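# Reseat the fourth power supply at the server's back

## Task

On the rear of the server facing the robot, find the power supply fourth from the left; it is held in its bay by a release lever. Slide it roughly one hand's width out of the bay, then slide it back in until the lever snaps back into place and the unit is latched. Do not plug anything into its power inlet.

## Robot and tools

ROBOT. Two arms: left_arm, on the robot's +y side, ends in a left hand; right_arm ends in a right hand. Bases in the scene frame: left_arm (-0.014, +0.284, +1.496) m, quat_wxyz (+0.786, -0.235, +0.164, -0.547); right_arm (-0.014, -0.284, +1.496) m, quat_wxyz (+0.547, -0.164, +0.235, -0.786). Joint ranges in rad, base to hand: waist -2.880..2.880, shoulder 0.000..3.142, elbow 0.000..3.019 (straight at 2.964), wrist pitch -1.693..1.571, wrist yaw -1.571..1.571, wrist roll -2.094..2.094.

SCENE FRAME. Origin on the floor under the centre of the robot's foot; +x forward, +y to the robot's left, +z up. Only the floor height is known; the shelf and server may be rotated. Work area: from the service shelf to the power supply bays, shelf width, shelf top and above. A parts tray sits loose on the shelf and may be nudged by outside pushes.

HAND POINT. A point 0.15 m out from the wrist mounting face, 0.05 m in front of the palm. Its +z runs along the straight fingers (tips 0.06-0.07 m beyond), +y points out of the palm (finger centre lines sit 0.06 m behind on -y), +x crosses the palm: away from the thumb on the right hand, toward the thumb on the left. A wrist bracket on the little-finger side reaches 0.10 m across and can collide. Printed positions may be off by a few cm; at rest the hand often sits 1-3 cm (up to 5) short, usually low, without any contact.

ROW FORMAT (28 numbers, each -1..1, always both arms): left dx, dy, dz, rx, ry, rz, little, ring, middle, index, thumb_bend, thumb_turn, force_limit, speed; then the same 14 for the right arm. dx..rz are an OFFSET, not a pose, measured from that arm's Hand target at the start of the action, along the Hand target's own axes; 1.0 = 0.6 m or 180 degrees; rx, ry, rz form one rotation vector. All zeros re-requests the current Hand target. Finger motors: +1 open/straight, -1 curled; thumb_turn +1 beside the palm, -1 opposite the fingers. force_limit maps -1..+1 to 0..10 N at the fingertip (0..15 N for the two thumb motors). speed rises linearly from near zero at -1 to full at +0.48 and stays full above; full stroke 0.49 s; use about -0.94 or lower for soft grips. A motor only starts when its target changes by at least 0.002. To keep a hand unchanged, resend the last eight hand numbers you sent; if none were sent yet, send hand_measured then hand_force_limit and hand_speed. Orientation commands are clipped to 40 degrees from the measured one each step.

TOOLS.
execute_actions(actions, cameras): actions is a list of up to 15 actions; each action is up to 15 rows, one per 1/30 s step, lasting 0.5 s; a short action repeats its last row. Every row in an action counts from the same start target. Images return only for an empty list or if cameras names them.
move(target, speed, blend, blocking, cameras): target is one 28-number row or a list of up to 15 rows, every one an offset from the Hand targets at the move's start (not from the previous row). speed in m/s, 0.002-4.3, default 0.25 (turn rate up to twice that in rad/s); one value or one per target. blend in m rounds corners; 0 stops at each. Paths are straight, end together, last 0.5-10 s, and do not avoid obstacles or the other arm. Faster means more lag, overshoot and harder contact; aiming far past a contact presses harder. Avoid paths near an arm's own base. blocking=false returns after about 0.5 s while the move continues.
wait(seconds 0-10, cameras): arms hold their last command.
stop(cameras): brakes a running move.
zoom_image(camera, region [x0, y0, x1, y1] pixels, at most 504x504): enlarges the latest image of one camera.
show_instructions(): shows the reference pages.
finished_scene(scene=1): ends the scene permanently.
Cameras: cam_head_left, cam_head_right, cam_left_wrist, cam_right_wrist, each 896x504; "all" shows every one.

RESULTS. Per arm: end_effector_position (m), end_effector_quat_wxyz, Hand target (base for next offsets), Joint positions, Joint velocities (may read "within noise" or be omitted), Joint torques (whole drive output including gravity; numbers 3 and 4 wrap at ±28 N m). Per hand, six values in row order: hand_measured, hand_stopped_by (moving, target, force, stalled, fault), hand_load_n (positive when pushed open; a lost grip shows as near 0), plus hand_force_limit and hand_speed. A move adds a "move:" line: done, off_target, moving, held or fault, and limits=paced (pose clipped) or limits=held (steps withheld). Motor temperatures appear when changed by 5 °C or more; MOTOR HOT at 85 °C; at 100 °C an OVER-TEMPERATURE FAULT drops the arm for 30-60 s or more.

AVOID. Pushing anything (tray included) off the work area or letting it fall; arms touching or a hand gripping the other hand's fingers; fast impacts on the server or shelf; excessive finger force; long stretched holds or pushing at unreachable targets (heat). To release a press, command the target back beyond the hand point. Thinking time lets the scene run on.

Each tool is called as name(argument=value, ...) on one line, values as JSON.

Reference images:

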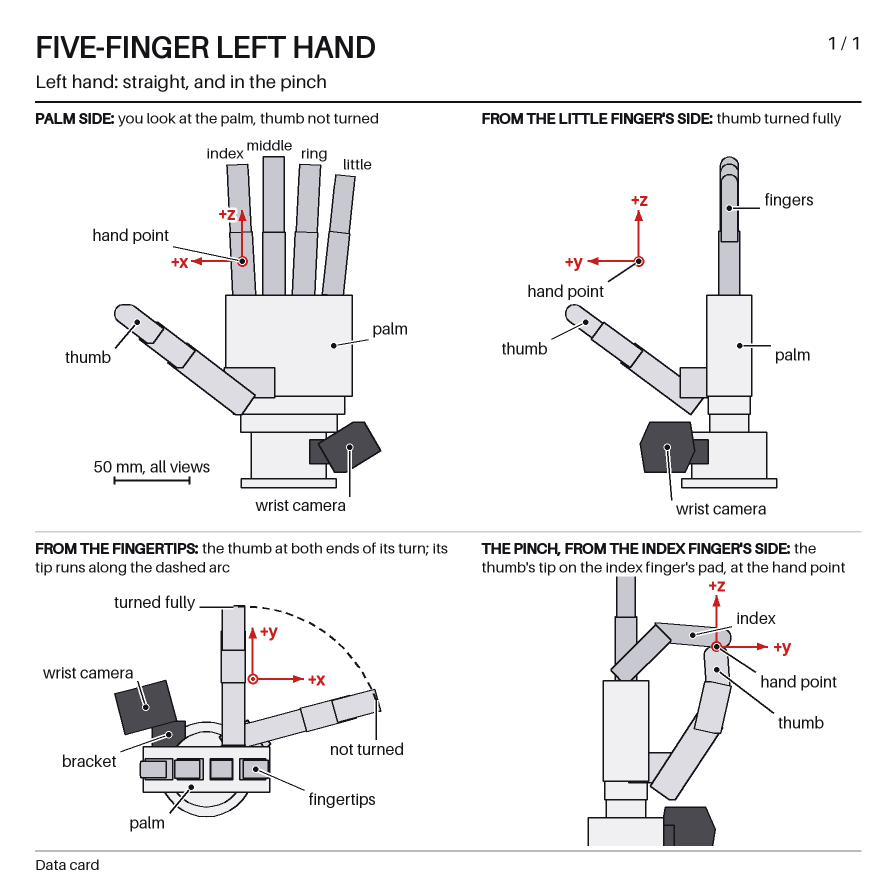

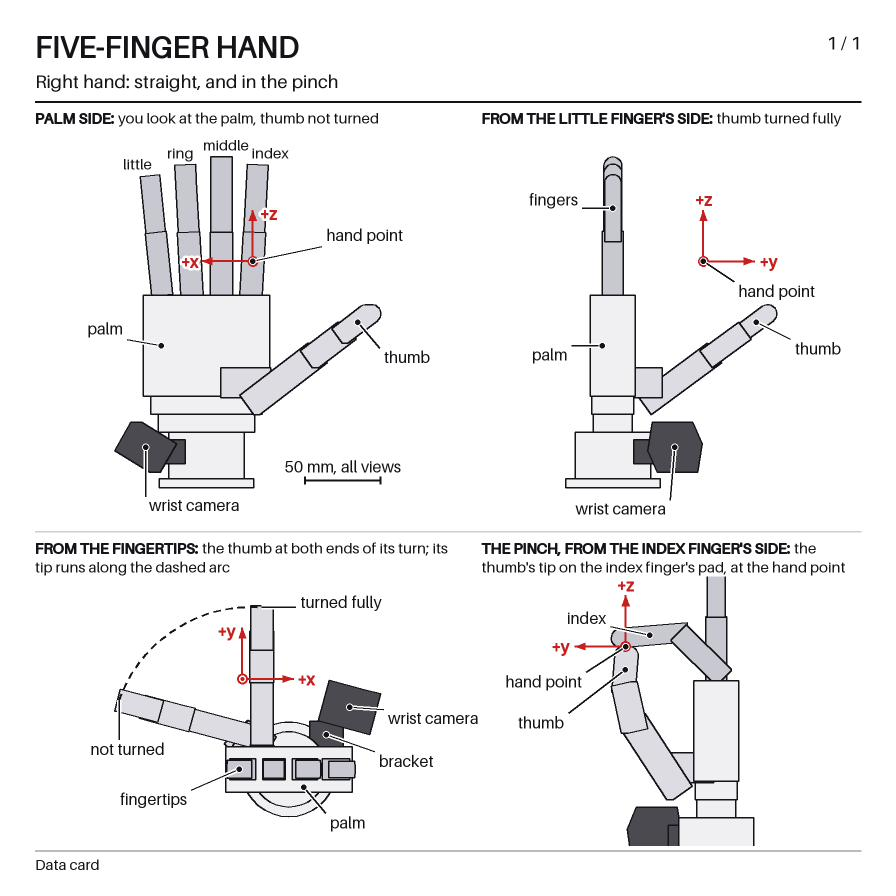

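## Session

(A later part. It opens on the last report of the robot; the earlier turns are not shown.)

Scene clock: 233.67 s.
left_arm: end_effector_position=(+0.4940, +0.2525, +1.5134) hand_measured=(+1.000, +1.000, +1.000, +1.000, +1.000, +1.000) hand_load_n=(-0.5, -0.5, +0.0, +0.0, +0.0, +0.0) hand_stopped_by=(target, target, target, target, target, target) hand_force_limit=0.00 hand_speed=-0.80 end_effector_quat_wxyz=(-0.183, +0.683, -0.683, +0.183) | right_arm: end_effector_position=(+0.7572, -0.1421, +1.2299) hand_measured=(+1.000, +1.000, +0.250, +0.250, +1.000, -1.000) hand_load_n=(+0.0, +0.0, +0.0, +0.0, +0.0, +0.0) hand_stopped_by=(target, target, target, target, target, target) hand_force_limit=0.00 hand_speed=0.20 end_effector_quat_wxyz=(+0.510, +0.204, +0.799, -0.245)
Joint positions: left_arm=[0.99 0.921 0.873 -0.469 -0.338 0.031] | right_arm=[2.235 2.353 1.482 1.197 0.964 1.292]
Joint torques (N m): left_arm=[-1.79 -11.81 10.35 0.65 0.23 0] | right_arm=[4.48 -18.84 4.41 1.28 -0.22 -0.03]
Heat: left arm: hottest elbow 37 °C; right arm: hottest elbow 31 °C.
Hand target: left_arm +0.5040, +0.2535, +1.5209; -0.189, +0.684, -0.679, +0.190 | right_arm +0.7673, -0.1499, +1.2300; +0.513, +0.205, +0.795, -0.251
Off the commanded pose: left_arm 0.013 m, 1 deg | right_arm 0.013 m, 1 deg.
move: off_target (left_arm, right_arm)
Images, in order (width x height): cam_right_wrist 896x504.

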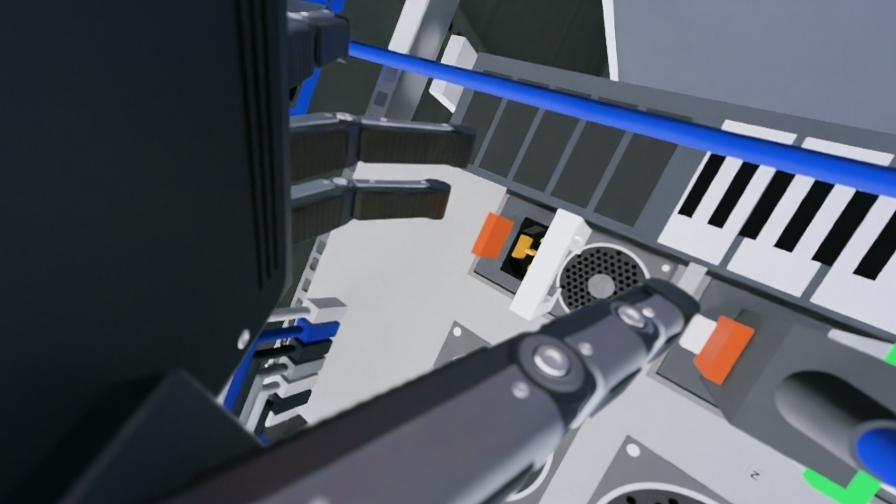

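move(target=[0,0,0,0,0,0,1,1,1,1,1,1,0,-0.8,-0.014,-0.0045,0.0145,0,0,0,1,1,0.25,0.25,1,-1,0,0.2], speed=0.1, cameras=["cam_head_left", "cam_right_wrist"])

zoom_image(camera="cam_right_wrist", region=[380, 60, 740, 340])

Scene clock: 251.60 s.
left_arm: end_effector_position=(+0.4940, +0.2525, +1.5134) hand_measured=(+1.000, +1.000, +1.000, +1.000, +1.000, +1.000) hand_load_n=(+0.0, +0.0, +0.0, -0.5, +0.0, +0.0) hand_stopped_by=(target, target, target, target, target, target) hand_force_limit=0.00 hand_speed=-0.80 end_effector_quat_wxyz=(-0.183, +0.683, -0.683, +0.183) | right_arm: end_effector_position=(+0.7578, -0.1479, +1.2228) hand_measured=(+1.000, +1.000, +0.250, +0.250, +1.000, -1.000) hand_load_n=(+0.0, +0.0, -0.5, +0.5, +0.0, +0.0) hand_stopped_by=(target, target, target, target, target, target) hand_force_limit=0.00 hand_speed=0.20 end_effector_quat_wxyz=(+0.504, +0.196, +0.803, -0.248)
Joint positions: left_arm=[0.99 0.921 0.873 -0.469 -0.338 0.031] | right_arm=[2.223 2.353 1.482 1.175 0.954 1.291]
Joint torques (N m): left_arm=[-1.73 -11.87 10.35 0.8 0.2 0] | right_arm=[5.19 -20.66 4.48 1.25 -0.19 0.02]
Heat: left arm: hottest elbow 37 °C; right arm: hottest shoulder 31 °C.
Hand target: left_arm +0.5040, +0.2535, +1.5209; -0.189, +0.684, -0.679, +0.190 | right_arm +0.7753, -0.1577, +1.2353; +0.513, +0.205, +0.795, -0.250
Off the commanded pose: left_arm 0.013 m, 1 deg | right_arm 0.024 m, 2 deg.
move: off_target (left_arm, right_arm)
Images, in order (width x height): cam_head_left 896x504, cam_right_wrist 896x504.

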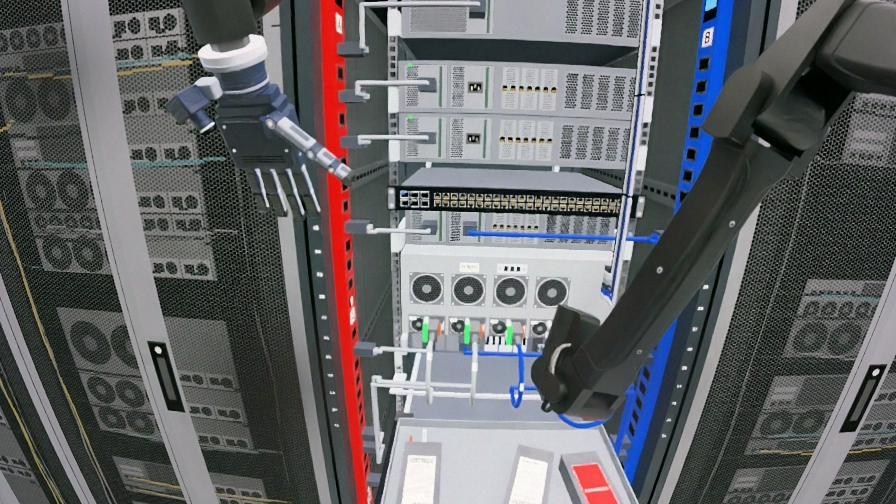

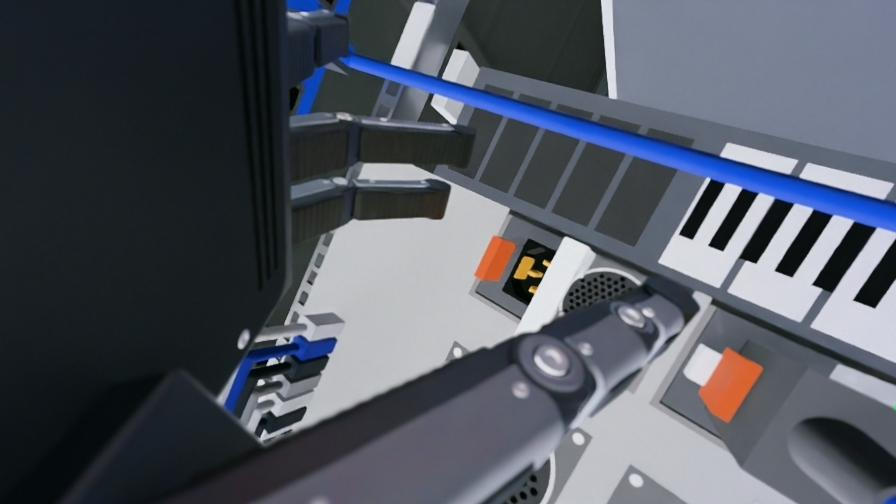

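Scaled by 1.400 from the camera's 896x504 image, which has a finer 1280x720 frame.

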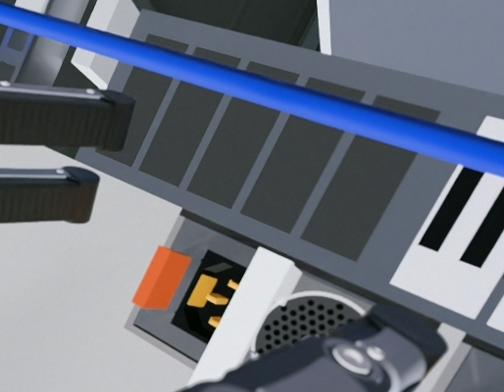

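move(target=[0,0,0,0,0,0,1,1,1,1,1,1,0,-0.8,-0.0243,0.005,0.0035,0,0,0,1,1,0.25,0.25,1,-1,0,0.2], speed=0.1, cameras=["cam_right_wrist"])

Scene clock: 258.60 s.
left_arm: end_effector_position=(+0.4940, +0.2525, +1.5134) hand_measured=(+1.000, +1.000, +1.000, +1.000, +1.000, +1.000) hand_load_n=(+0.5, +0.0, +0.0, +0.0, +0.0, +0.0) hand_stopped_by=(target, target, target, target, target, target) hand_force_limit=0.00 hand_speed=-0.80 end_effector_quat_wxyz=(-0.183, +0.683, -0.683, +0.183) | right_arm: end_effector_position=(+0.7620, -0.1482, +1.2263) hand_measured=(+1.000, +1.000, +0.250, +0.250, +1.000, -1.000) hand_load_n=(+0.0, +0.0, +0.0, +0.0, +0.0, +0.0) hand_stopped_by=(target, target, target, target, target, target) hand_force_limit=0.00 hand_speed=0.20 end_effector_quat_wxyz=(+0.501, +0.193, +0.806, -0.249)
Joint positions: left_arm=[0.99 0.921 0.873 -0.469 -0.338 0.031] | right_arm=[2.223 2.34 1.482 1.15 0.954 1.291]
Joint torques (N m): left_arm=[-1.85 -12.04 10.19 0.79 0.24 0.04] | right_arm=[4.84 -21.89 4.63 1.25 -0.03 0.01]
Heat: left arm: hottest elbow 37 °C; right arm: hottest shoulder 31 °C.
Hand target: left_arm +0.5040, +0.2535, +1.5209; -0.189, +0.684, -0.679, +0.190 | right_arm +0.7842, -0.1576, +1.2474; +0.513, +0.205, +0.795, -0.250
Off the commanded pose: left_arm 0.013 m, 1 deg | right_arm 0.032 m, 2 deg.
move: off_target (left_arm, right_arm)
Images, in order (width x height): cam_right_wrist 896x504.

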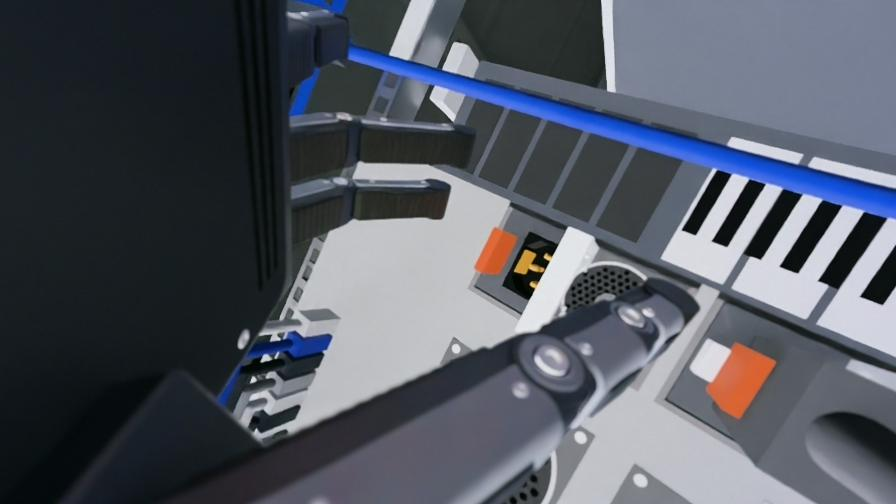

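move(target=[0,0,0,0,0,0,1,1,1,1,1,1,0,-0.8,-0.016,0.007,0.0125,0,0,0,1,1,0.25,0.25,1,-1,0,0.2], speed=0.1, cameras=["cam_right_wrist"])

Scene clock: 262.27 s.
left_arm: end_effector_position=(+0.4940, +0.2525, +1.5134) hand_measured=(+1.000, +1.000, +1.000, +1.000, +1.000, +1.000) hand_load_n=(+0.0, +0.0, +0.0, +0.0, +0.0, +0.0) hand_stopped_by=(target, target, target, target, target, target) hand_force_limit=0.00 hand_speed=-0.80 end_effector_quat_wxyz=(-0.183, +0.683, -0.683, +0.183) | right_arm: end_effector_position=(+0.7739, -0.1478, +1.2323) hand_measured=(+1.000, +1.000, +0.250, +0.250, +1.000, -1.000) hand_load_n=(+0.0, +0.0, +0.0, +0.0, +0.0, +0.0) hand_stopped_by=(target, target, target, target, target, target) hand_force_limit=0.00 hand_speed=0.20 end_effector_quat_wxyz=(+0.501, +0.193, +0.806, -0.249)
Joint positions: left_arm=[0.99 0.921 0.873 -0.469 -0.338 0.031] | right_arm=[2.223 2.331 1.506 1.118 0.954 1.291]
Joint torques (N m): left_arm=[-1.85 -11.81 10.45 0.79 0.21 0.05] | right_arm=[5.3 -22.07 4.92 1.17 -0.17 -0.02]
Heat: left arm: hottest elbow 37 °C; right arm: hottest shoulder 31 °C.
Hand target: left_arm +0.5040, +0.2535, +1.5209; -0.189, +0.684, -0.679, +0.190 | right_arm +0.7958, -0.1595, +1.2527; +0.513, +0.205, +0.795, -0.250
Off the commanded pose: left_arm 0.013 m, 1 deg | right_arm 0.032 m, 2 deg.
move: off_target (left_arm, right_arm)
Images, in order (width x height): cam_right_wrist 896x504.

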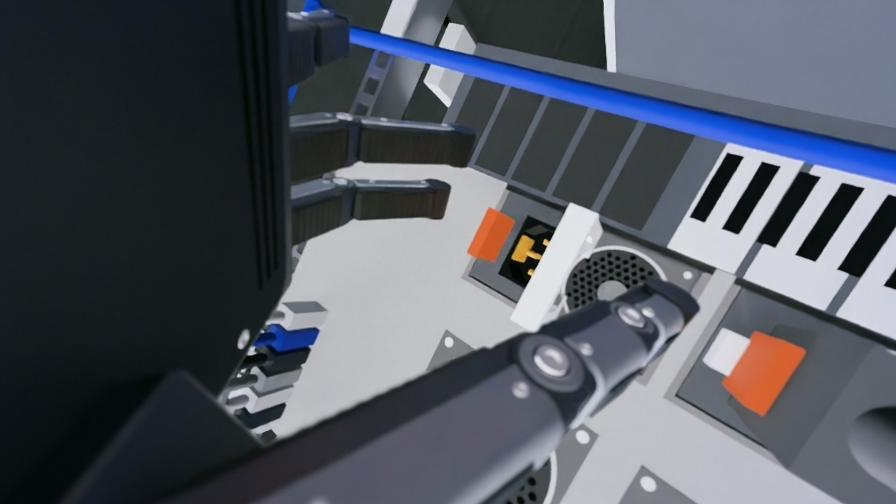

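zoom_image(camera="cam_right_wrist", region=[420, 120, 720, 350])

Scaled by 1.680 from the camera's 896x504 image, which has a finer 1280x720 frame.

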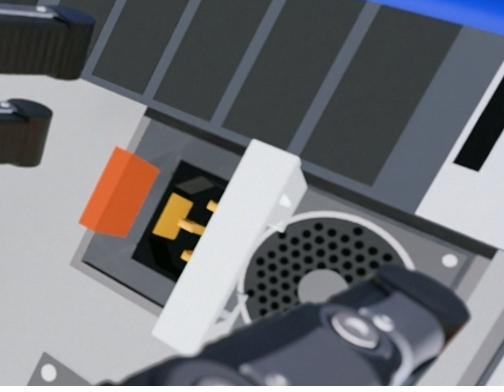

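move(target=[0,0,0,0,0,0,1,1,1,1,1,1,0,-0.8,0.0257,-0.0218,-0.0265,0.0509,0.0109,0.0194,1,1,1,0.25,1,-1,0,0.2], speed=0.1, cameras=["cam_right_wrist"])

zoom_image(camera="cam_right_wrist", region=[420, 120, 720, 350])

Scene clock: 292.00 s.
left_arm: end_effector_position=(+0.4940, +0.2525, +1.5134) hand_measured=(+1.000, +1.000, +1.000, +1.000, +1.000, +1.000) hand_load_n=(+0.0, +0.0, +0.0, +0.0, +0.0, +0.0) hand_stopped_by=(target, target, target, target, target, target) hand_force_limit=0.00 hand_speed=-0.80 end_effector_quat_wxyz=(-0.183, +0.683, -0.683, +0.183) | right_arm: end_effector_position=(+0.7648, -0.1709, +1.2417) hand_measured=(+1.000, +1.000, +1.000, +0.250, +1.000, -1.000) hand_load_n=(+0.0, +0.0, +0.0, +0.0, +0.0, -1.0) hand_stopped_by=(target, target, target, target, target, target) hand_force_limit=0.00 hand_speed=0.20 end_effector_quat_wxyz=(+0.477, +0.261, +0.782, -0.305)
Joint positions: left_arm=[0.99 0.921 0.873 -0.469 -0.338 0.031] | right_arm=[2.24 2.338 1.536 1.151 1.149 1.291]
Joint torques (N m): left_arm=[-2.02 -11.99 10.35 0.79 0.2 0.04] | right_arm=[7.06 -18.37 5.22 1.96 0.19 0.18]
Heat: left arm: hottest elbow 37 °C; right arm: hottest elbow 31 °C.
Hand target: left_arm +0.5040, +0.2535, +1.5209; -0.189, +0.684, -0.679, +0.190 | right_arm +0.7708, -0.1593, +1.2466; +0.488, +0.273, +0.775, -0.294
Off the commanded pose: left_arm 0.013 m, 1 deg | right_arm 0.014 m, 2 deg.
move: off_target (left_arm, right_arm)
Images, in order (width x height): cam_right_wrist 896x504.

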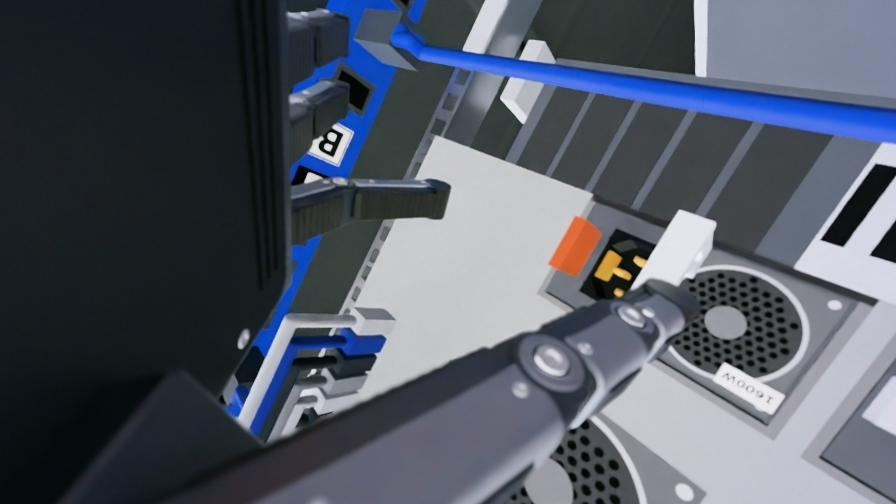

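Scaled by 1.680 from the camera's 896x504 image, which has a finer 1280x720 frame.

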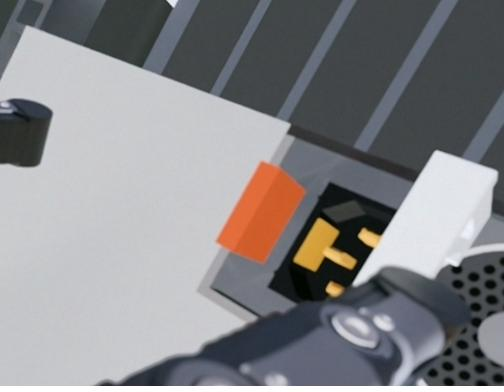

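move(target=[0,0,0,0,0,0,1,1,1,1,1,1,0,-0.8,0.0103,0.0092,-0.0127,0,0,0,1,1,1,0.25,1,-1,0,0.2], speed=0.1, cameras=["cam_right_wrist"])

zoom_image(camera="cam_right_wrist", region=[420, 120, 720, 350])

Scene clock: 298.87 s.
left_arm: end_effector_position=(+0.4940, +0.2525, +1.5134) hand_measured=(+1.000, +1.000, +1.000, +1.000, +1.000, +1.000) hand_load_n=(+0.0, +0.0, +0.0, +0.0, -0.5, +0.0) hand_stopped_by=(target, target, target, target, target, target) hand_force_limit=0.00 hand_speed=-0.80 end_effector_quat_wxyz=(-0.183, +0.683, -0.683, +0.183) | right_arm: end_effector_position=(+0.7646, -0.1605, +1.2418) hand_measured=(+1.000, +1.000, +1.000, +0.250, +1.000, -1.000) hand_load_n=(+0.0, +0.0, +0.0, +0.0, +0.0, +0.0) hand_stopped_by=(target, target, target, target, target, target) hand_force_limit=0.00 hand_speed=0.20 end_effector_quat_wxyz=(+0.481, +0.268, +0.779, -0.300)
Joint positions: left_arm=[0.99 0.921 0.873 -0.469 -0.338 0.031] | right_arm=[2.254 2.356 1.556 1.167 1.161 1.291]
Joint torques (N m): left_arm=[-2.08 -11.81 10.36 0.79 0.25 0.01] | right_arm=[6.77 -17.96 5.08 1.94 0.16 0.04]
Heat: left arm: hottest elbow 37 °C; right arm: hottest elbow 31 °C.
Hand target: left_arm +0.5040, +0.2535, +1.5209; -0.189, +0.684, -0.679, +0.190 | right_arm +0.7677, -0.1491, +1.2424; +0.488, +0.273, +0.775, -0.294
Off the commanded pose: left_arm 0.013 m, 1 deg | right_arm 0.012 m, 1 deg.
move: off_target (left_arm, right_arm)
Images, in order (width x height): cam_right_wrist 896x504.

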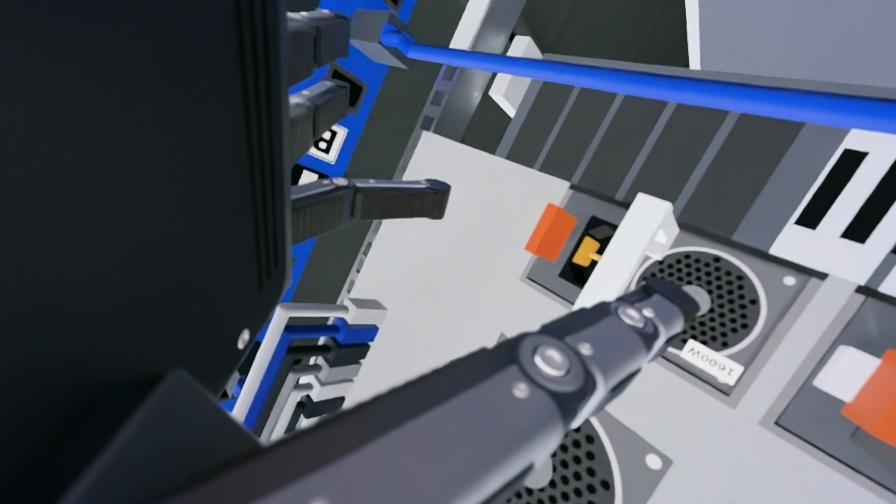

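Scaled by 1.680 from the camera's 896x504 image, which has a finer 1280x720 frame.

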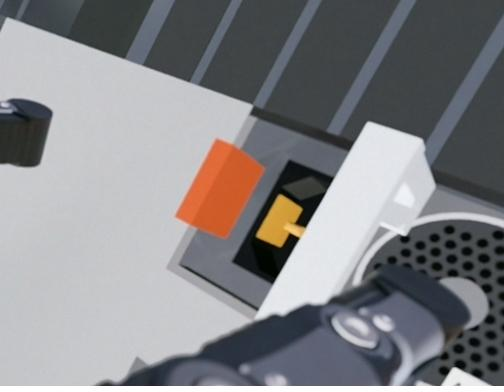

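move(target=[0,0,0,0,0,0,1,1,1,1,1,1,0,-0.8,0.0107,0.0082,-0.0087,0,0,0,1,1,1,0.25,1,-1,0,0.2], speed=0.1)

Scene clock: 306.97 s.
left_arm: end_effector_position=(+0.4940, +0.2525, +1.5134) hand_measured=(+1.000, +1.000, +1.000, +1.000, +1.000, +1.000) hand_load_n=(+0.0, +0.0, +0.0, +0.0, +0.0, +0.0) hand_stopped_by=(target, target, target, target, target, target) hand_force_limit=0.00 hand_speed=-0.80 end_effector_quat_wxyz=(-0.183, +0.683, -0.683, +0.183) | right_arm: end_effector_position=(+0.7628, -0.1537, +1.2365) hand_measured=(+1.000, +1.000, +1.000, +0.250, +1.000, -1.000) hand_load_n=(+0.0, +0.0, +0.0, +0.0, +0.0, +0.0) hand_stopped_by=(target, target, target, target, target, target) hand_force_limit=0.00 hand_speed=0.20 end_effector_quat_wxyz=(+0.482, +0.271, +0.778, -0.299)
Joint positions: left_arm=[0.99 0.921 0.873 -0.469 -0.338 0.031] | right_arm=[2.262 2.378 1.575 1.178 1.169 1.291]
Joint torques (N m): left_arm=[-2.02 -11.75 10.4 0.83 0.22 0.02] | right_arm=[7.24 -18.43 5.03 1.99 0.18 -0.02]
Heat: left arm: hottest elbow 37 °C; right arm: hottest elbow 31 °C.
Hand target: left_arm +0.5040, +0.2535, +1.5209; -0.189, +0.684, -0.679, +0.190 | right_arm +0.7658, -0.1412, +1.2373; +0.488, +0.273, +0.775, -0.294
Off the commanded pose: left_arm 0.013 m, 1 deg | right_arm 0.013 m, 1 deg.
move: off_target (left_arm, right_arm)

execute_actions(actions=[[[0,0,0,0,0,0,1,1,1,1,1,1,0,-0.8,0,0,0,0,0,0,1,1,1,0.03,0.7,-1,0,-0.6]],[[0,0,0,0,0,0,1,1,1,1,1,1,0,-0.8,0,0,0,0,0,0,1,1,1,0.03,0.7,-1,0,-0.6]]], cameras=["cam_right_wrist"])

zoom_image(camera="cam_right_wrist", region=[420, 120, 720, 350])

Scene clock: 310.70 s.
left_arm: end_effector_position=(+0.4940, +0.2525, +1.5134) hand_measured=(+1.000, +1.000, +1.000, +1.000, +1.000, +1.000) hand_load_n=(+0.0, +0.0, +0.0, +0.0, +0.0, +0.0) hand_stopped_by=(target, target, target, target, target, target) hand_force_limit=0.00 hand_speed=-0.80 end_effector_quat_wxyz=(-0.183, +0.683, -0.683, +0.183) | right_arm: end_effector_position=(+0.7628, -0.1538, +1.2365) hand_measured=(+1.000, +1.000, +1.000, +0.030, +0.700, -1.000) hand_load_n=(+0.0, +0.0, +0.0, +0.0, +0.0, +0.0) hand_stopped_by=(target, target, target, target, target, target) hand_force_limit=0.00 hand_speed=-0.60 end_effector_quat_wxyz=(+0.482, +0.271, +0.778, -0.299)
Joint positions: left_arm=[0.99 0.921 0.873 -0.469 -0.338 0.031] | right_arm=[2.262 2.378 1.575 1.178 1.169 1.291]
Joint torques (N m): left_arm=[-2.02 -12.04 10.33 0.79 0.22 0.03] | right_arm=[7.3 -18.43 4.96 2.06 0.17 -0.06]
Heat: left arm: hottest elbow 37 °C; right arm: hottest elbow 32 °C.
Hand target: left_arm +0.5040, +0.2535, +1.5209; -0.189, +0.684, -0.679, +0.190 | right_arm +0.7657, -0.1412, +1.2373; +0.488, +0.273, +0.775, -0.294
Off the commanded pose: left_arm 0.013 m, 1 deg | right_arm 0.013 m, 1 deg.
Images, in order (width x height): cam_right_wrist 896x504.

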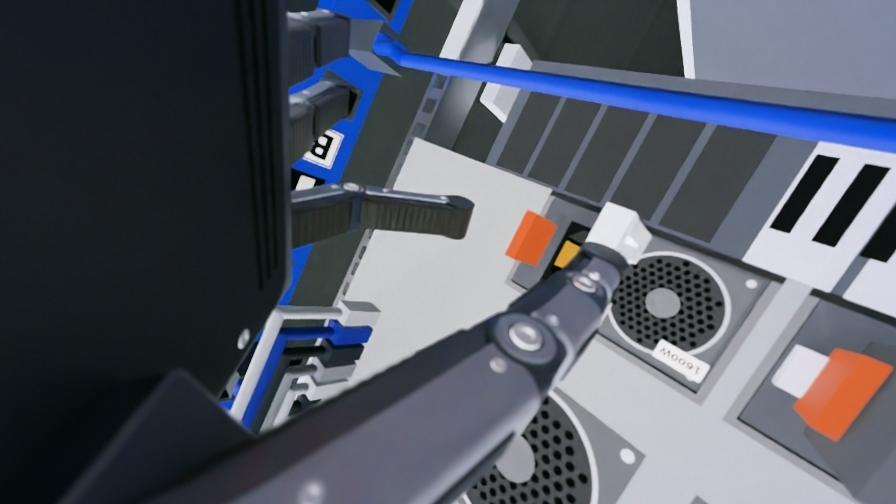

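Scaled by 1.680 from the camera's 896x504 image, which has a finer 1280x720 frame.

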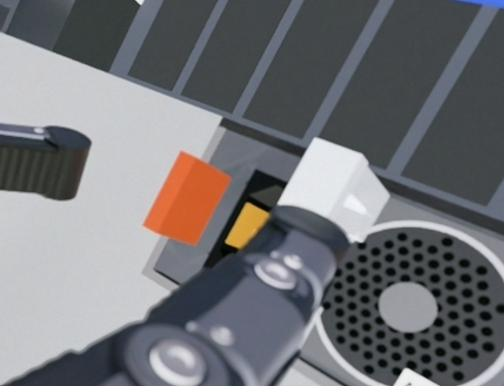

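move(target=[0,0,0,0,0,0,1,1,1,1,1,1,0,-0.8,-0.0081,0.0154,0.0129,0,0,0,1,1,1,0.2,1,-1,0,0], speed=0.1, cameras=["cam_right_wrist"])

zoom_image(camera="cam_right_wrist", region=[420, 120, 720, 350])

Scene clock: 338.60 s.
left_arm: end_effector_position=(+0.4940, +0.2525, +1.5134) hand_measured=(+1.000, +1.000, +1.000, +1.000, +1.000, +1.000) hand_load_n=(+0.0, +0.0, +0.0, +0.0, +0.0, +0.0) hand_stopped_by=(target, target, target, target, target, target) hand_force_limit=0.00 hand_speed=-0.80 end_effector_quat_wxyz=(-0.183, +0.683, -0.683, +0.183) | right_arm: end_effector_position=(+0.7753, -0.1527, +1.2419) hand_measured=(+1.000, +1.000, +1.000, +0.200, +1.000, -1.000) hand_load_n=(+0.0, +0.0, +0.0, +0.0, +0.0, -0.5) hand_stopped_by=(target, target, target, target, target, target) hand_force_limit=0.00 hand_speed=0.00 end_effector_quat_wxyz=(+0.488, +0.278, +0.773, -0.296)
Joint positions: left_arm=[0.99 0.921 0.873 -0.469 -0.338 0.031] | right_arm=[2.262 2.384 1.615 1.166 1.169 1.291]
Joint torques (N m): left_arm=[-1.96 -11.87 10.33 0.83 0.21 0] | right_arm=[7.47 -18.67 5.5 1.21 -0.04 -0.01]
Heat: left arm: hottest elbow 38 °C; right arm: hottest elbow 32 °C.
Hand target: left_arm +0.5040, +0.2535, +1.5209; -0.189, +0.684, -0.679, +0.190 | right_arm +0.7788, -0.1413, +1.2375; +0.488, +0.273, +0.775, -0.294
Off the commanded pose: left_arm 0.013 m, 1 deg | right_arm 0.013 m, 1 deg.
move: off_target (left_arm, right_arm)
Images, in order (width x height): cam_right_wrist 896x504.

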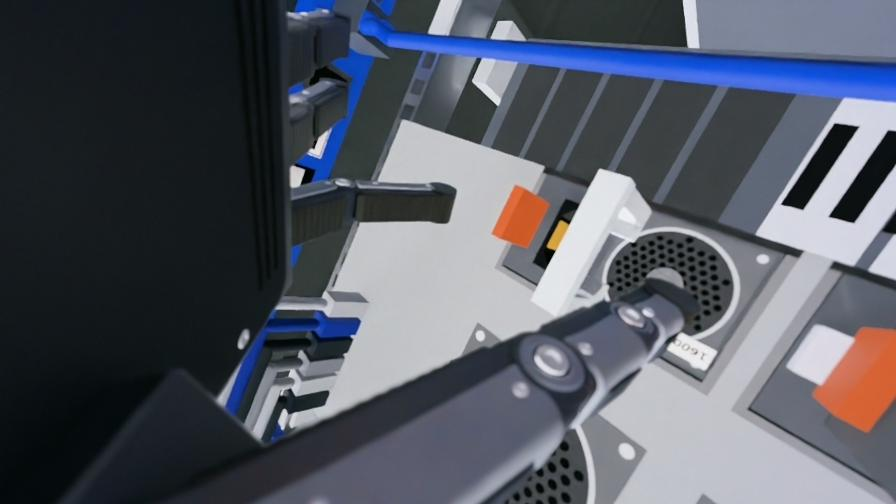

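Scaled by 1.680 from the camera's 896x504 image, which has a finer 1280x720 frame.

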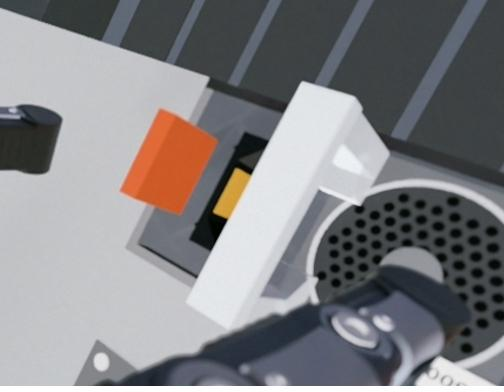

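move(target=[0,0,0,0,0,0,1,1,1,1,1,1,0,-0.8,0.0092,0.0019,0.0035,0,0,0,1,1,1,0.2,1,-1,0,0], speed=0.1)

execute_actions(actions=[[[0,0,0,0,0,0,1,1,1,1,1,1,0,-0.8,0,0,0,0,0,0,1,1,1,0.2,0.65,-1,-0.3,-0.8]],[[0,0,0,0,0,0,1,1,1,1,1,1,0,-0.8,0,0,0,0,0,0,1,1,1,0.2,0.65,-1,-0.3,-0.8]]], cameras=["cam_right_wrist"])

zoom_image(camera="cam_right_wrist", region=[420, 120, 720, 350])

Scene clock: 343.97 s.
left_arm: end_effector_position=(+0.4940, +0.2525, +1.5134) hand_measured=(+1.000, +1.000, +1.000, +1.000, +1.000, +1.000) hand_load_n=(+0.0, +0.0, +0.0, +0.0, +0.0, +0.0) hand_stopped_by=(target, target, target, target, target, target) hand_force_limit=0.00 hand_speed=-0.80 end_effector_quat_wxyz=(-0.183, +0.683, -0.683, +0.183) | right_arm: end_effector_position=(+0.7743, -0.1504, +1.2355) hand_measured=(+1.000, +1.000, +1.000, +0.200, +1.000, -1.000) hand_load_n=(-0.5, +0.0, +0.0, +0.0, +0.0, +0.0) hand_stopped_by=(target, target, target, target, target, target) hand_force_limit=0.00 hand_speed=0.00 end_effector_quat_wxyz=(+0.486, +0.276, +0.774, -0.297)
Joint positions: left_arm=[0.99 0.921 0.873 -0.469 -0.338 0.031] | right_arm=[2.262 2.399 1.627 1.164 1.169 1.291]
Joint torques (N m): left_arm=[-2.08 -12.28 10.48 0.75 0.21 0.05] | right_arm=[6.65 -18.73 5.3 1.07 -0.17 0.01]
Heat: left arm: hottest elbow 38 °C; right arm: hottest elbow 32 °C.
Hand target: left_arm +0.5040, +0.2535, +1.5209; -0.189, +0.684, -0.679, +0.190 | right_arm +0.7788, -0.1412, +1.2314; +0.488, +0.273, +0.775, -0.294
Off the commanded pose: left_arm 0.013 m, 1 deg | right_arm 0.011 m, 1 deg.
move: off_target (left_arm, right_arm)

Scene clock: 345.47 s.
left_arm: end_effector_position=(+0.4940, +0.2525, +1.5134) hand_measured=(+1.000, +1.000, +1.000, +1.000, +1.000, +1.000) hand_load_n=(+0.0, +0.0, +0.0, -0.5, +0.0, +0.0) hand_stopped_by=(target, target, target, target, target, target) hand_force_limit=0.00 hand_speed=-0.80 end_effector_quat_wxyz=(-0.183, +0.683, -0.683, +0.183) | right_arm: end_effector_position=(+0.7753, -0.1464, +1.2363) hand_measured=(+1.000, +1.000, +1.000, +0.200, +0.650, -1.000) hand_load_n=(+0.0, +0.0, -0.5, +0.0, +1.5, -0.5) hand_stopped_by=(target, target, target, target, target, target) hand_force_limit=-0.30 hand_speed=-0.80 end_effector_quat_wxyz=(+0.488, +0.273, +0.775, -0.293)
Joint positions: left_arm=[0.99 0.921 0.873 -0.469 -0.338 0.031] | right_arm=[2.265 2.399 1.628 1.161 1.162 1.291]
Joint torques (N m): left_arm=[-1.96 -12.22 10.36 0.75 0.25 0.03] | right_arm=[6.77 -18.55 5.45 1.17 0.15 0.01]
Heat: left arm: hottest elbow 38 °C; right arm: hottest elbow 32 °C.
Hand target: left_arm +0.5040, +0.2535, +1.5209; -0.189, +0.684, -0.679, +0.190 | right_arm +0.7788, -0.1411, +1.2314; +0.488, +0.273, +0.775, -0.294
Off the commanded pose: left_arm 0.013 m, 1 deg | right_arm 0.008 m, 0 deg.
Images, in order (width x height): cam_right_wrist 896x504.

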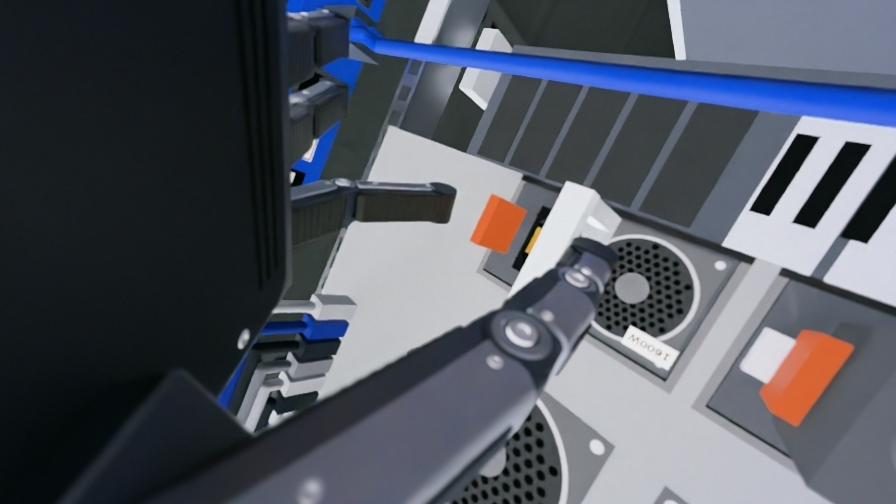

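Scaled by 1.680 from the camera's 896x504 image, which has a finer 1280x720 frame.

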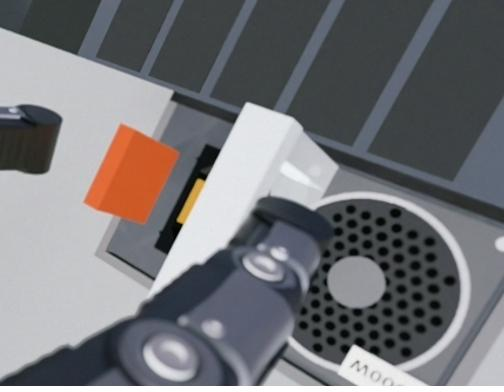

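execute_actions(actions=[[[0,0,0,0,0,0,1,1,1,1,1,1,0,-0.8,0,0,0,0,0,0,1,1,1,-0.2,0.65,-1,0,-0.75]],[[0,0,0,0,0,0,1,1,1,1,1,1,0,-0.8,0,0,0,0,0,0,1,1,1,-0.2,0.65,-1,0,-0.75]],[[0,0,0,0,0,0,1,1,1,1,1,1,0,-0.8,0,0,0,0,0,0,1,1,1,-0.2,0.65,-1,0,-0.75]]], cameras=["cam_right_wrist"])

zoom_image(camera="cam_right_wrist", region=[420, 120, 720, 350])

Scene clock: 350.23 s.
left_arm: end_effector_position=(+0.4940, +0.2525, +1.5134) hand_measured=(+1.000, +1.000, +1.000, +1.000, +1.000, +1.000) hand_load_n=(+0.0, +0.0, +0.0, +0.0, +0.0, +0.0) hand_stopped_by=(target, target, target, target, target, target) hand_force_limit=0.00 hand_speed=-0.80 end_effector_quat_wxyz=(-0.183, +0.683, -0.683, +0.183) | right_arm: end_effector_position=(+0.7753, -0.1464, +1.2363) hand_measured=(+1.000, +1.000, +1.000, -0.200, +0.652, -1.000) hand_load_n=(+0.0, +0.0, +0.0, +2.5, +4.5, +0.0) hand_stopped_by=(target, target, target, target, target, target) hand_force_limit=0.00 hand_speed=-0.75 end_effector_quat_wxyz=(+0.488, +0.273, +0.775, -0.293)
Joint positions: left_arm=[0.99 0.921 0.873 -0.469 -0.338 0.031] | right_arm=[2.265 2.399 1.628 1.161 1.162 1.291]
Joint torques (N m): left_arm=[-2.02 -11.99 10.45 0.83 0.22 0.02] | right_arm=[6.59 -18.61 5.39 1.14 0.12 0.01]
Heat: left arm: hottest elbow 38 °C; right arm: hottest elbow 32 °C.
Hand target: left_arm +0.5040, +0.2535, +1.5209; -0.189, +0.684, -0.679, +0.190 | right_arm +0.7788, -0.1411, +1.2314; +0.488, +0.273, +0.775, -0.294
Off the commanded pose: left_arm 0.013 m, 1 deg | right_arm 0.008 m, 0 deg.
Images, in order (width x height): cam_right_wrist 896x504.

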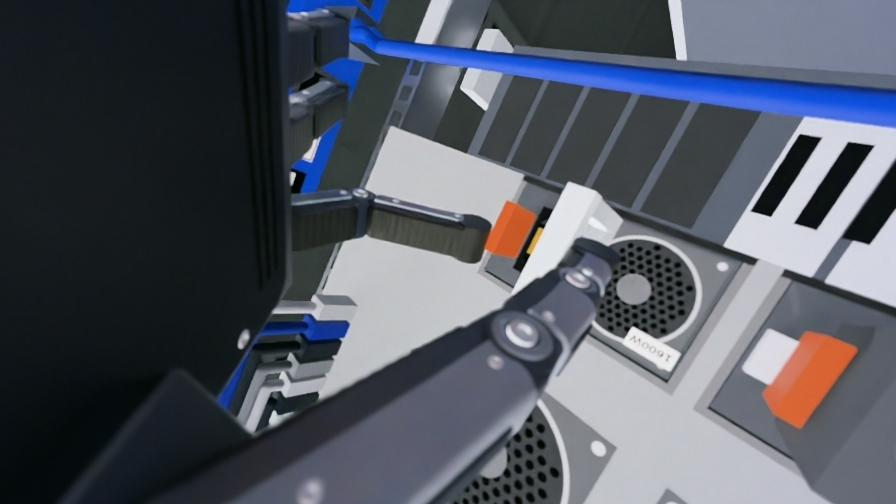

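Scaled by 1.680 from the camera's 896x504 image, which has a finer 1280x720 frame.

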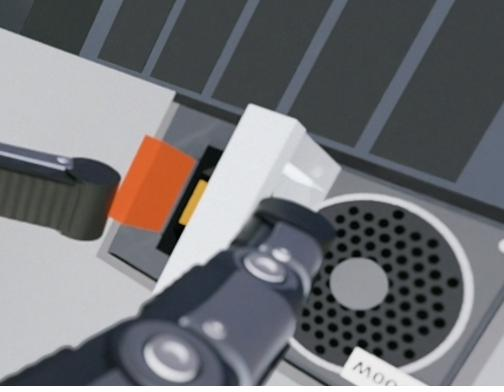

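execute_actions(actions=[[[0,0,0,0,0,0,1,1,1,1,1,1,0,-0.8,0,0,0,0,0,0,1,1,1,-0.6,0.55,-1,0.6,-0.75]],[[0,0,0,0,0,0,1,1,1,1,1,1,0,-0.8,0,0,0,0,0,0,1,1,1,-0.6,0.55,-1,0.6,-0.75]],[[0,0,0,0,0,0,1,1,1,1,1,1,0,-0.8,0,0,0,0,0,0,1,1,1,-0.6,0.55,-1,0.6,-0.75]]], cameras=["cam_right_wrist"])

zoom_image(camera="cam_right_wrist", region=[420, 120, 720, 350])

Scene clock: 354.80 s.
left_arm: end_effector_position=(+0.4940, +0.2525, +1.5134) hand_measured=(+1.000, +1.000, +1.000, +1.000, +1.000, +1.000) hand_load_n=(+0.0, +0.0, +0.0, +0.0, +0.0, +0.0) hand_stopped_by=(target, target, target, target, target, target) hand_force_limit=0.00 hand_speed=-0.80 end_effector_quat_wxyz=(-0.183, +0.683, -0.683, +0.183) | right_arm: end_effector_position=(+0.7757, -0.1416, +1.2370) hand_measured=(+1.000, +1.000, +1.000, -0.600, +0.552, -1.000) hand_load_n=(+0.0, +0.0, +0.0, +0.5, +2.0, -0.5) hand_stopped_by=(target, target, target, target, target, target) hand_force_limit=0.60 hand_speed=-0.75 end_effector_quat_wxyz=(+0.489, +0.271, +0.776, -0.290)
Joint positions: left_arm=[0.99 0.921 0.873 -0.469 -0.338 0.031] | right_arm=[2.27 2.4 1.631 1.159 1.159 1.29]
Joint torques (N m): left_arm=[-1.85 -11.87 10.4 0.8 0.22 0.02] | right_arm=[6.18 -18.78 5.26 1.17 0.28 0.02]
Heat: left arm: hottest elbow 38 °C; right arm: hottest elbow 32 °C.
Hand target: left_arm +0.5040, +0.2535, +1.5209; -0.189, +0.684, -0.679, +0.190 | right_arm +0.7788, -0.1411, +1.2315; +0.488, +0.273, +0.775, -0.294
Off the commanded pose: left_arm 0.013 m, 1 deg | right_arm 0.006 m, 1 deg.
Images, in order (width x height): cam_right_wrist 896x504.

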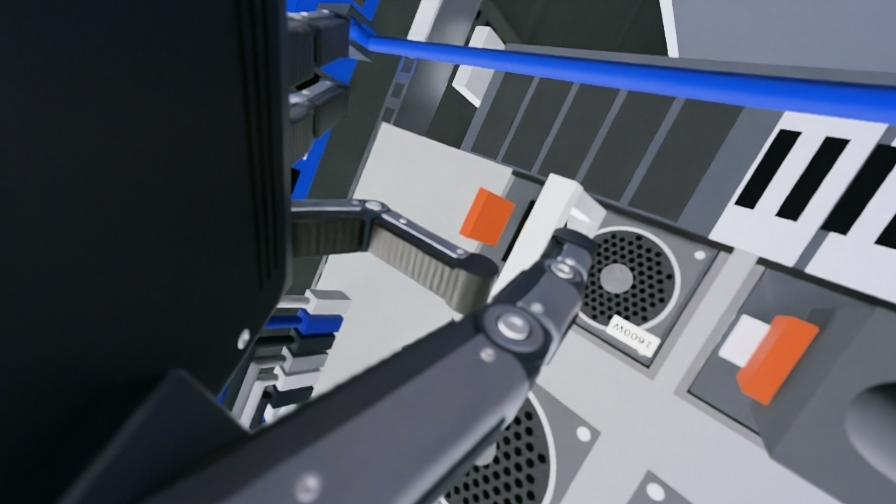

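Scaled by 1.680 from the camera's 896x504 image, which has a finer 1280x720 frame.

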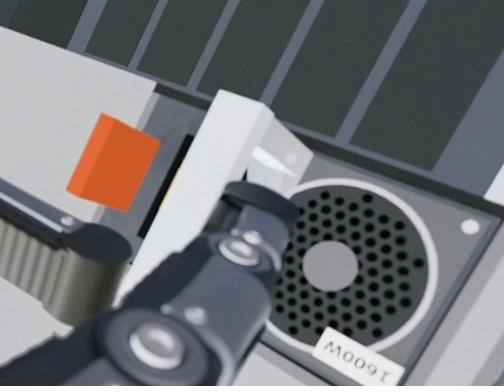

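move(target=[0,0,0,0,0,0,1,1,1,1,1,1,0,-0.8,0.0145,0.0138,-0.0073,0,0,0.0444,1,1,1,0.3,1,-1,0,0], speed=0.1, cameras=["cam_right_wrist"])

zoom_image(camera="cam_right_wrist", region=[420, 120, 720, 350])

Scene clock: 363.83 s.
left_arm: end_effector_position=(+0.4940, +0.2525, +1.5134) hand_measured=(+1.000, +1.000, +1.000, +1.000, +1.000, +1.000) hand_load_n=(+0.0, +0.0, +0.0, +0.0, +0.0, -0.5) hand_stopped_by=(target, target, target, target, target, target) hand_force_limit=0.00 hand_speed=-0.80 end_effector_quat_wxyz=(-0.183, +0.683, -0.683, +0.183) | right_arm: end_effector_position=(+0.7688, -0.1164, +1.2378) hand_measured=(+1.000, +1.000, +1.000, +0.164, +0.928, -1.000) hand_load_n=(+0.0, +0.0, +0.0, -25.5, -29.0, -13.0) hand_stopped_by=(target, target, target, stalled, stalled, target) hand_force_limit=0.00 hand_speed=0.00 end_effector_quat_wxyz=(+0.505, +0.310, +0.763, -0.257)
Joint positions: left_arm=[0.99 0.921 0.873 -0.469 -0.338 0.031] | right_arm=[2.304 2.439 1.663 1.178 1.176 1.381]
Joint torques (N m): left_arm=[-1.96 -11.75 10.35 0.79 0.22 0.02] | right_arm=[4.84 -17.2 7.08 0.81 -0.13 0.35]
Heat: left arm: hottest elbow 38 °C; right arm: hottest elbow 32 °C.
Hand target: left_arm +0.5040, +0.2535, +1.5209; -0.189, +0.684, -0.679, +0.190 | right_arm +0.7788, -0.1313, +1.2234; +0.508, +0.327, +0.754, -0.259
Off the commanded pose: left_arm 0.013 m, 1 deg | right_arm 0.023 m, 2 deg.
move: off_target (left_arm, right_arm)
Images, in order (width x height): cam_right_wrist 896x504.

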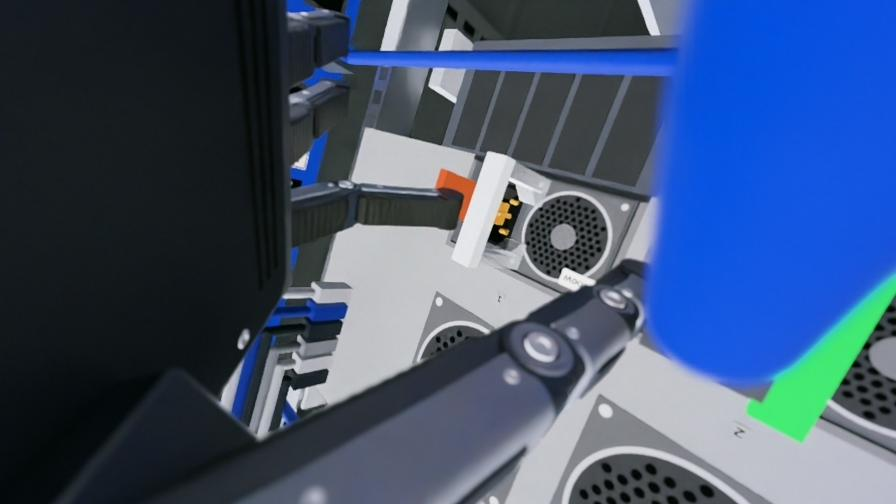

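Scaled by 1.680 from the camera's 896x504 image, which has a finer 1280x720 frame.

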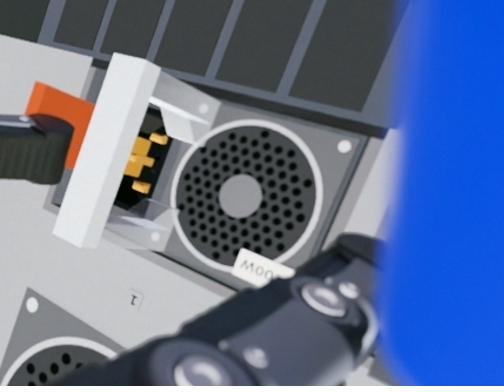

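execute_actions(actions=[[[0,0,0,0,0,0,1,1,1,1,1,1,0,-0.8,0,0,0,0,0,0,1,1,1,-0.3,0.75,-1,0.3,-0.3]]], cameras=["cam_right_wrist"])

Scene clock: 374.70 s.
left_arm: end_effector_position=(+0.4940, +0.2525, +1.5134) hand_measured=(+1.000, +1.000, +1.000, +1.000, +1.000, +1.000) hand_load_n=(+0.0, +0.0, +0.0, +0.0, +0.0, +0.0) hand_stopped_by=(target, target, target, target, target, target) hand_force_limit=0.00 hand_speed=-0.80 end_effector_quat_wxyz=(-0.183, +0.683, -0.683, +0.183) | right_arm: end_effector_position=(+0.7724, -0.1272, +1.2297) hand_measured=(+1.000, +1.000, +1.000, -0.148, +0.750, -1.000) hand_load_n=(+0.5, +0.0, +0.0, +0.0, +0.0, -0.5) hand_stopped_by=(target, target, target, force, target, target) hand_force_limit=0.30 hand_speed=-0.30 end_effector_quat_wxyz=(+0.504, +0.319, +0.759, -0.261)
Joint positions: left_arm=[0.99 0.921 0.873 -0.469 -0.338 0.031] | right_arm=[2.288 2.455 1.687 1.167 1.179 1.4]
Joint torques (N m): left_arm=[-1.96 -11.69 10.39 0.79 0.23 -0.02] | right_arm=[5.89 -18.73 5.86 1.13 -0.24 0.21]
Heat: left arm: hottest elbow 38 °C; right arm: hottest elbow 32 °C.
Hand target: left_arm +0.5040, +0.2535, +1.5209; -0.189, +0.684, -0.679, +0.190 | right_arm +0.7788, -0.1312, +1.2235; +0.508, +0.327, +0.754, -0.259
Off the commanded pose: left_arm 0.013 m, 1 deg | right_arm 0.010 m, 1 deg.
Images, in order (width x height): cam_right_wrist 896x504.

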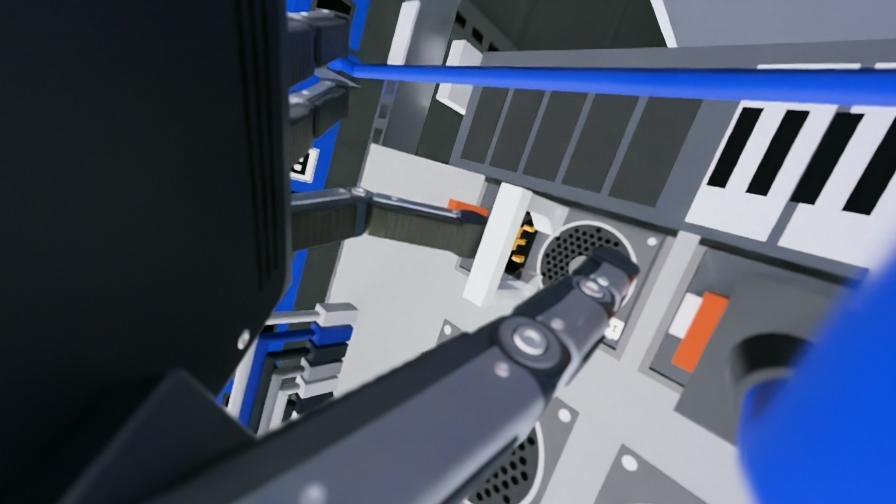

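move(target=[0,0,0,0,0,0,1,1,1,1,1,1,0,-0.8,-0.0041,-0.0205,0.0218,0,0,0,1,1,1,-0.3,0.9,-1,0.3,-0.3], speed=0.06, cameras=["cam_right_wrist"])

Scene clock: 382.90 s.
left_arm: end_effector_position=(+0.4940, +0.2525, +1.5134) hand_measured=(+1.000, +1.000, +1.000, +1.000, +1.000, +1.000) hand_load_n=(+0.0, +0.0, +0.0, +0.0, +0.0, +0.0) hand_stopped_by=(target, target, target, target, target, target) hand_force_limit=0.00 hand_speed=-0.80 end_effector_quat_wxyz=(-0.183, +0.683, -0.683, +0.183) | right_arm: end_effector_position=(+0.7753, -0.1309, +1.2286) hand_measured=(+1.000, +1.000, +1.000, -0.148, +0.900, -1.000) hand_load_n=(+0.0, +0.0, +0.0, -1.5, +0.0, +0.0) hand_stopped_by=(target, target, target, force, target, target) hand_force_limit=0.30 hand_speed=-0.30 end_effector_quat_wxyz=(+0.509, +0.321, +0.757, -0.253)
Joint positions: left_arm=[0.99 0.921 0.873 -0.469 -0.338 0.031] | right_arm=[2.279 2.455 1.687 1.161 1.157 1.421]
Joint torques (N m): left_arm=[-1.9 -12.1 10.43 0.79 0.22 0.01] | right_arm=[4.6 -20.48 3.48 1.03 -0.2 0.22]
Heat: left arm: hottest elbow 38 °C; right arm: hottest elbow 33 °C.
Hand target: left_arm +0.5040, +0.2535, +1.5209; -0.189, +0.684, -0.679, +0.190 | right_arm +0.7781, -0.1493, +1.2219; +0.508, +0.327, +0.754, -0.259
Off the commanded pose: left_arm 0.013 m, 1 deg | right_arm 0.020 m, 1 deg.
move: off_target (left_arm, right_arm)
Images, in order (width x height): cam_right_wrist 896x504.

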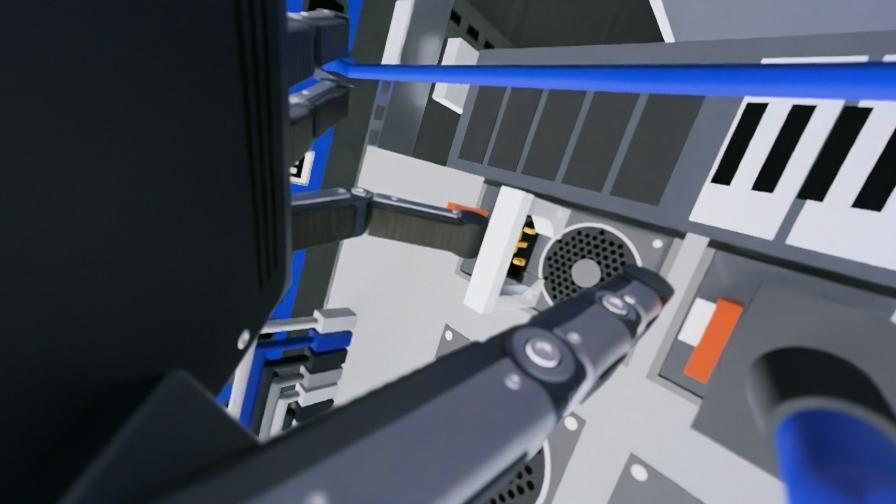

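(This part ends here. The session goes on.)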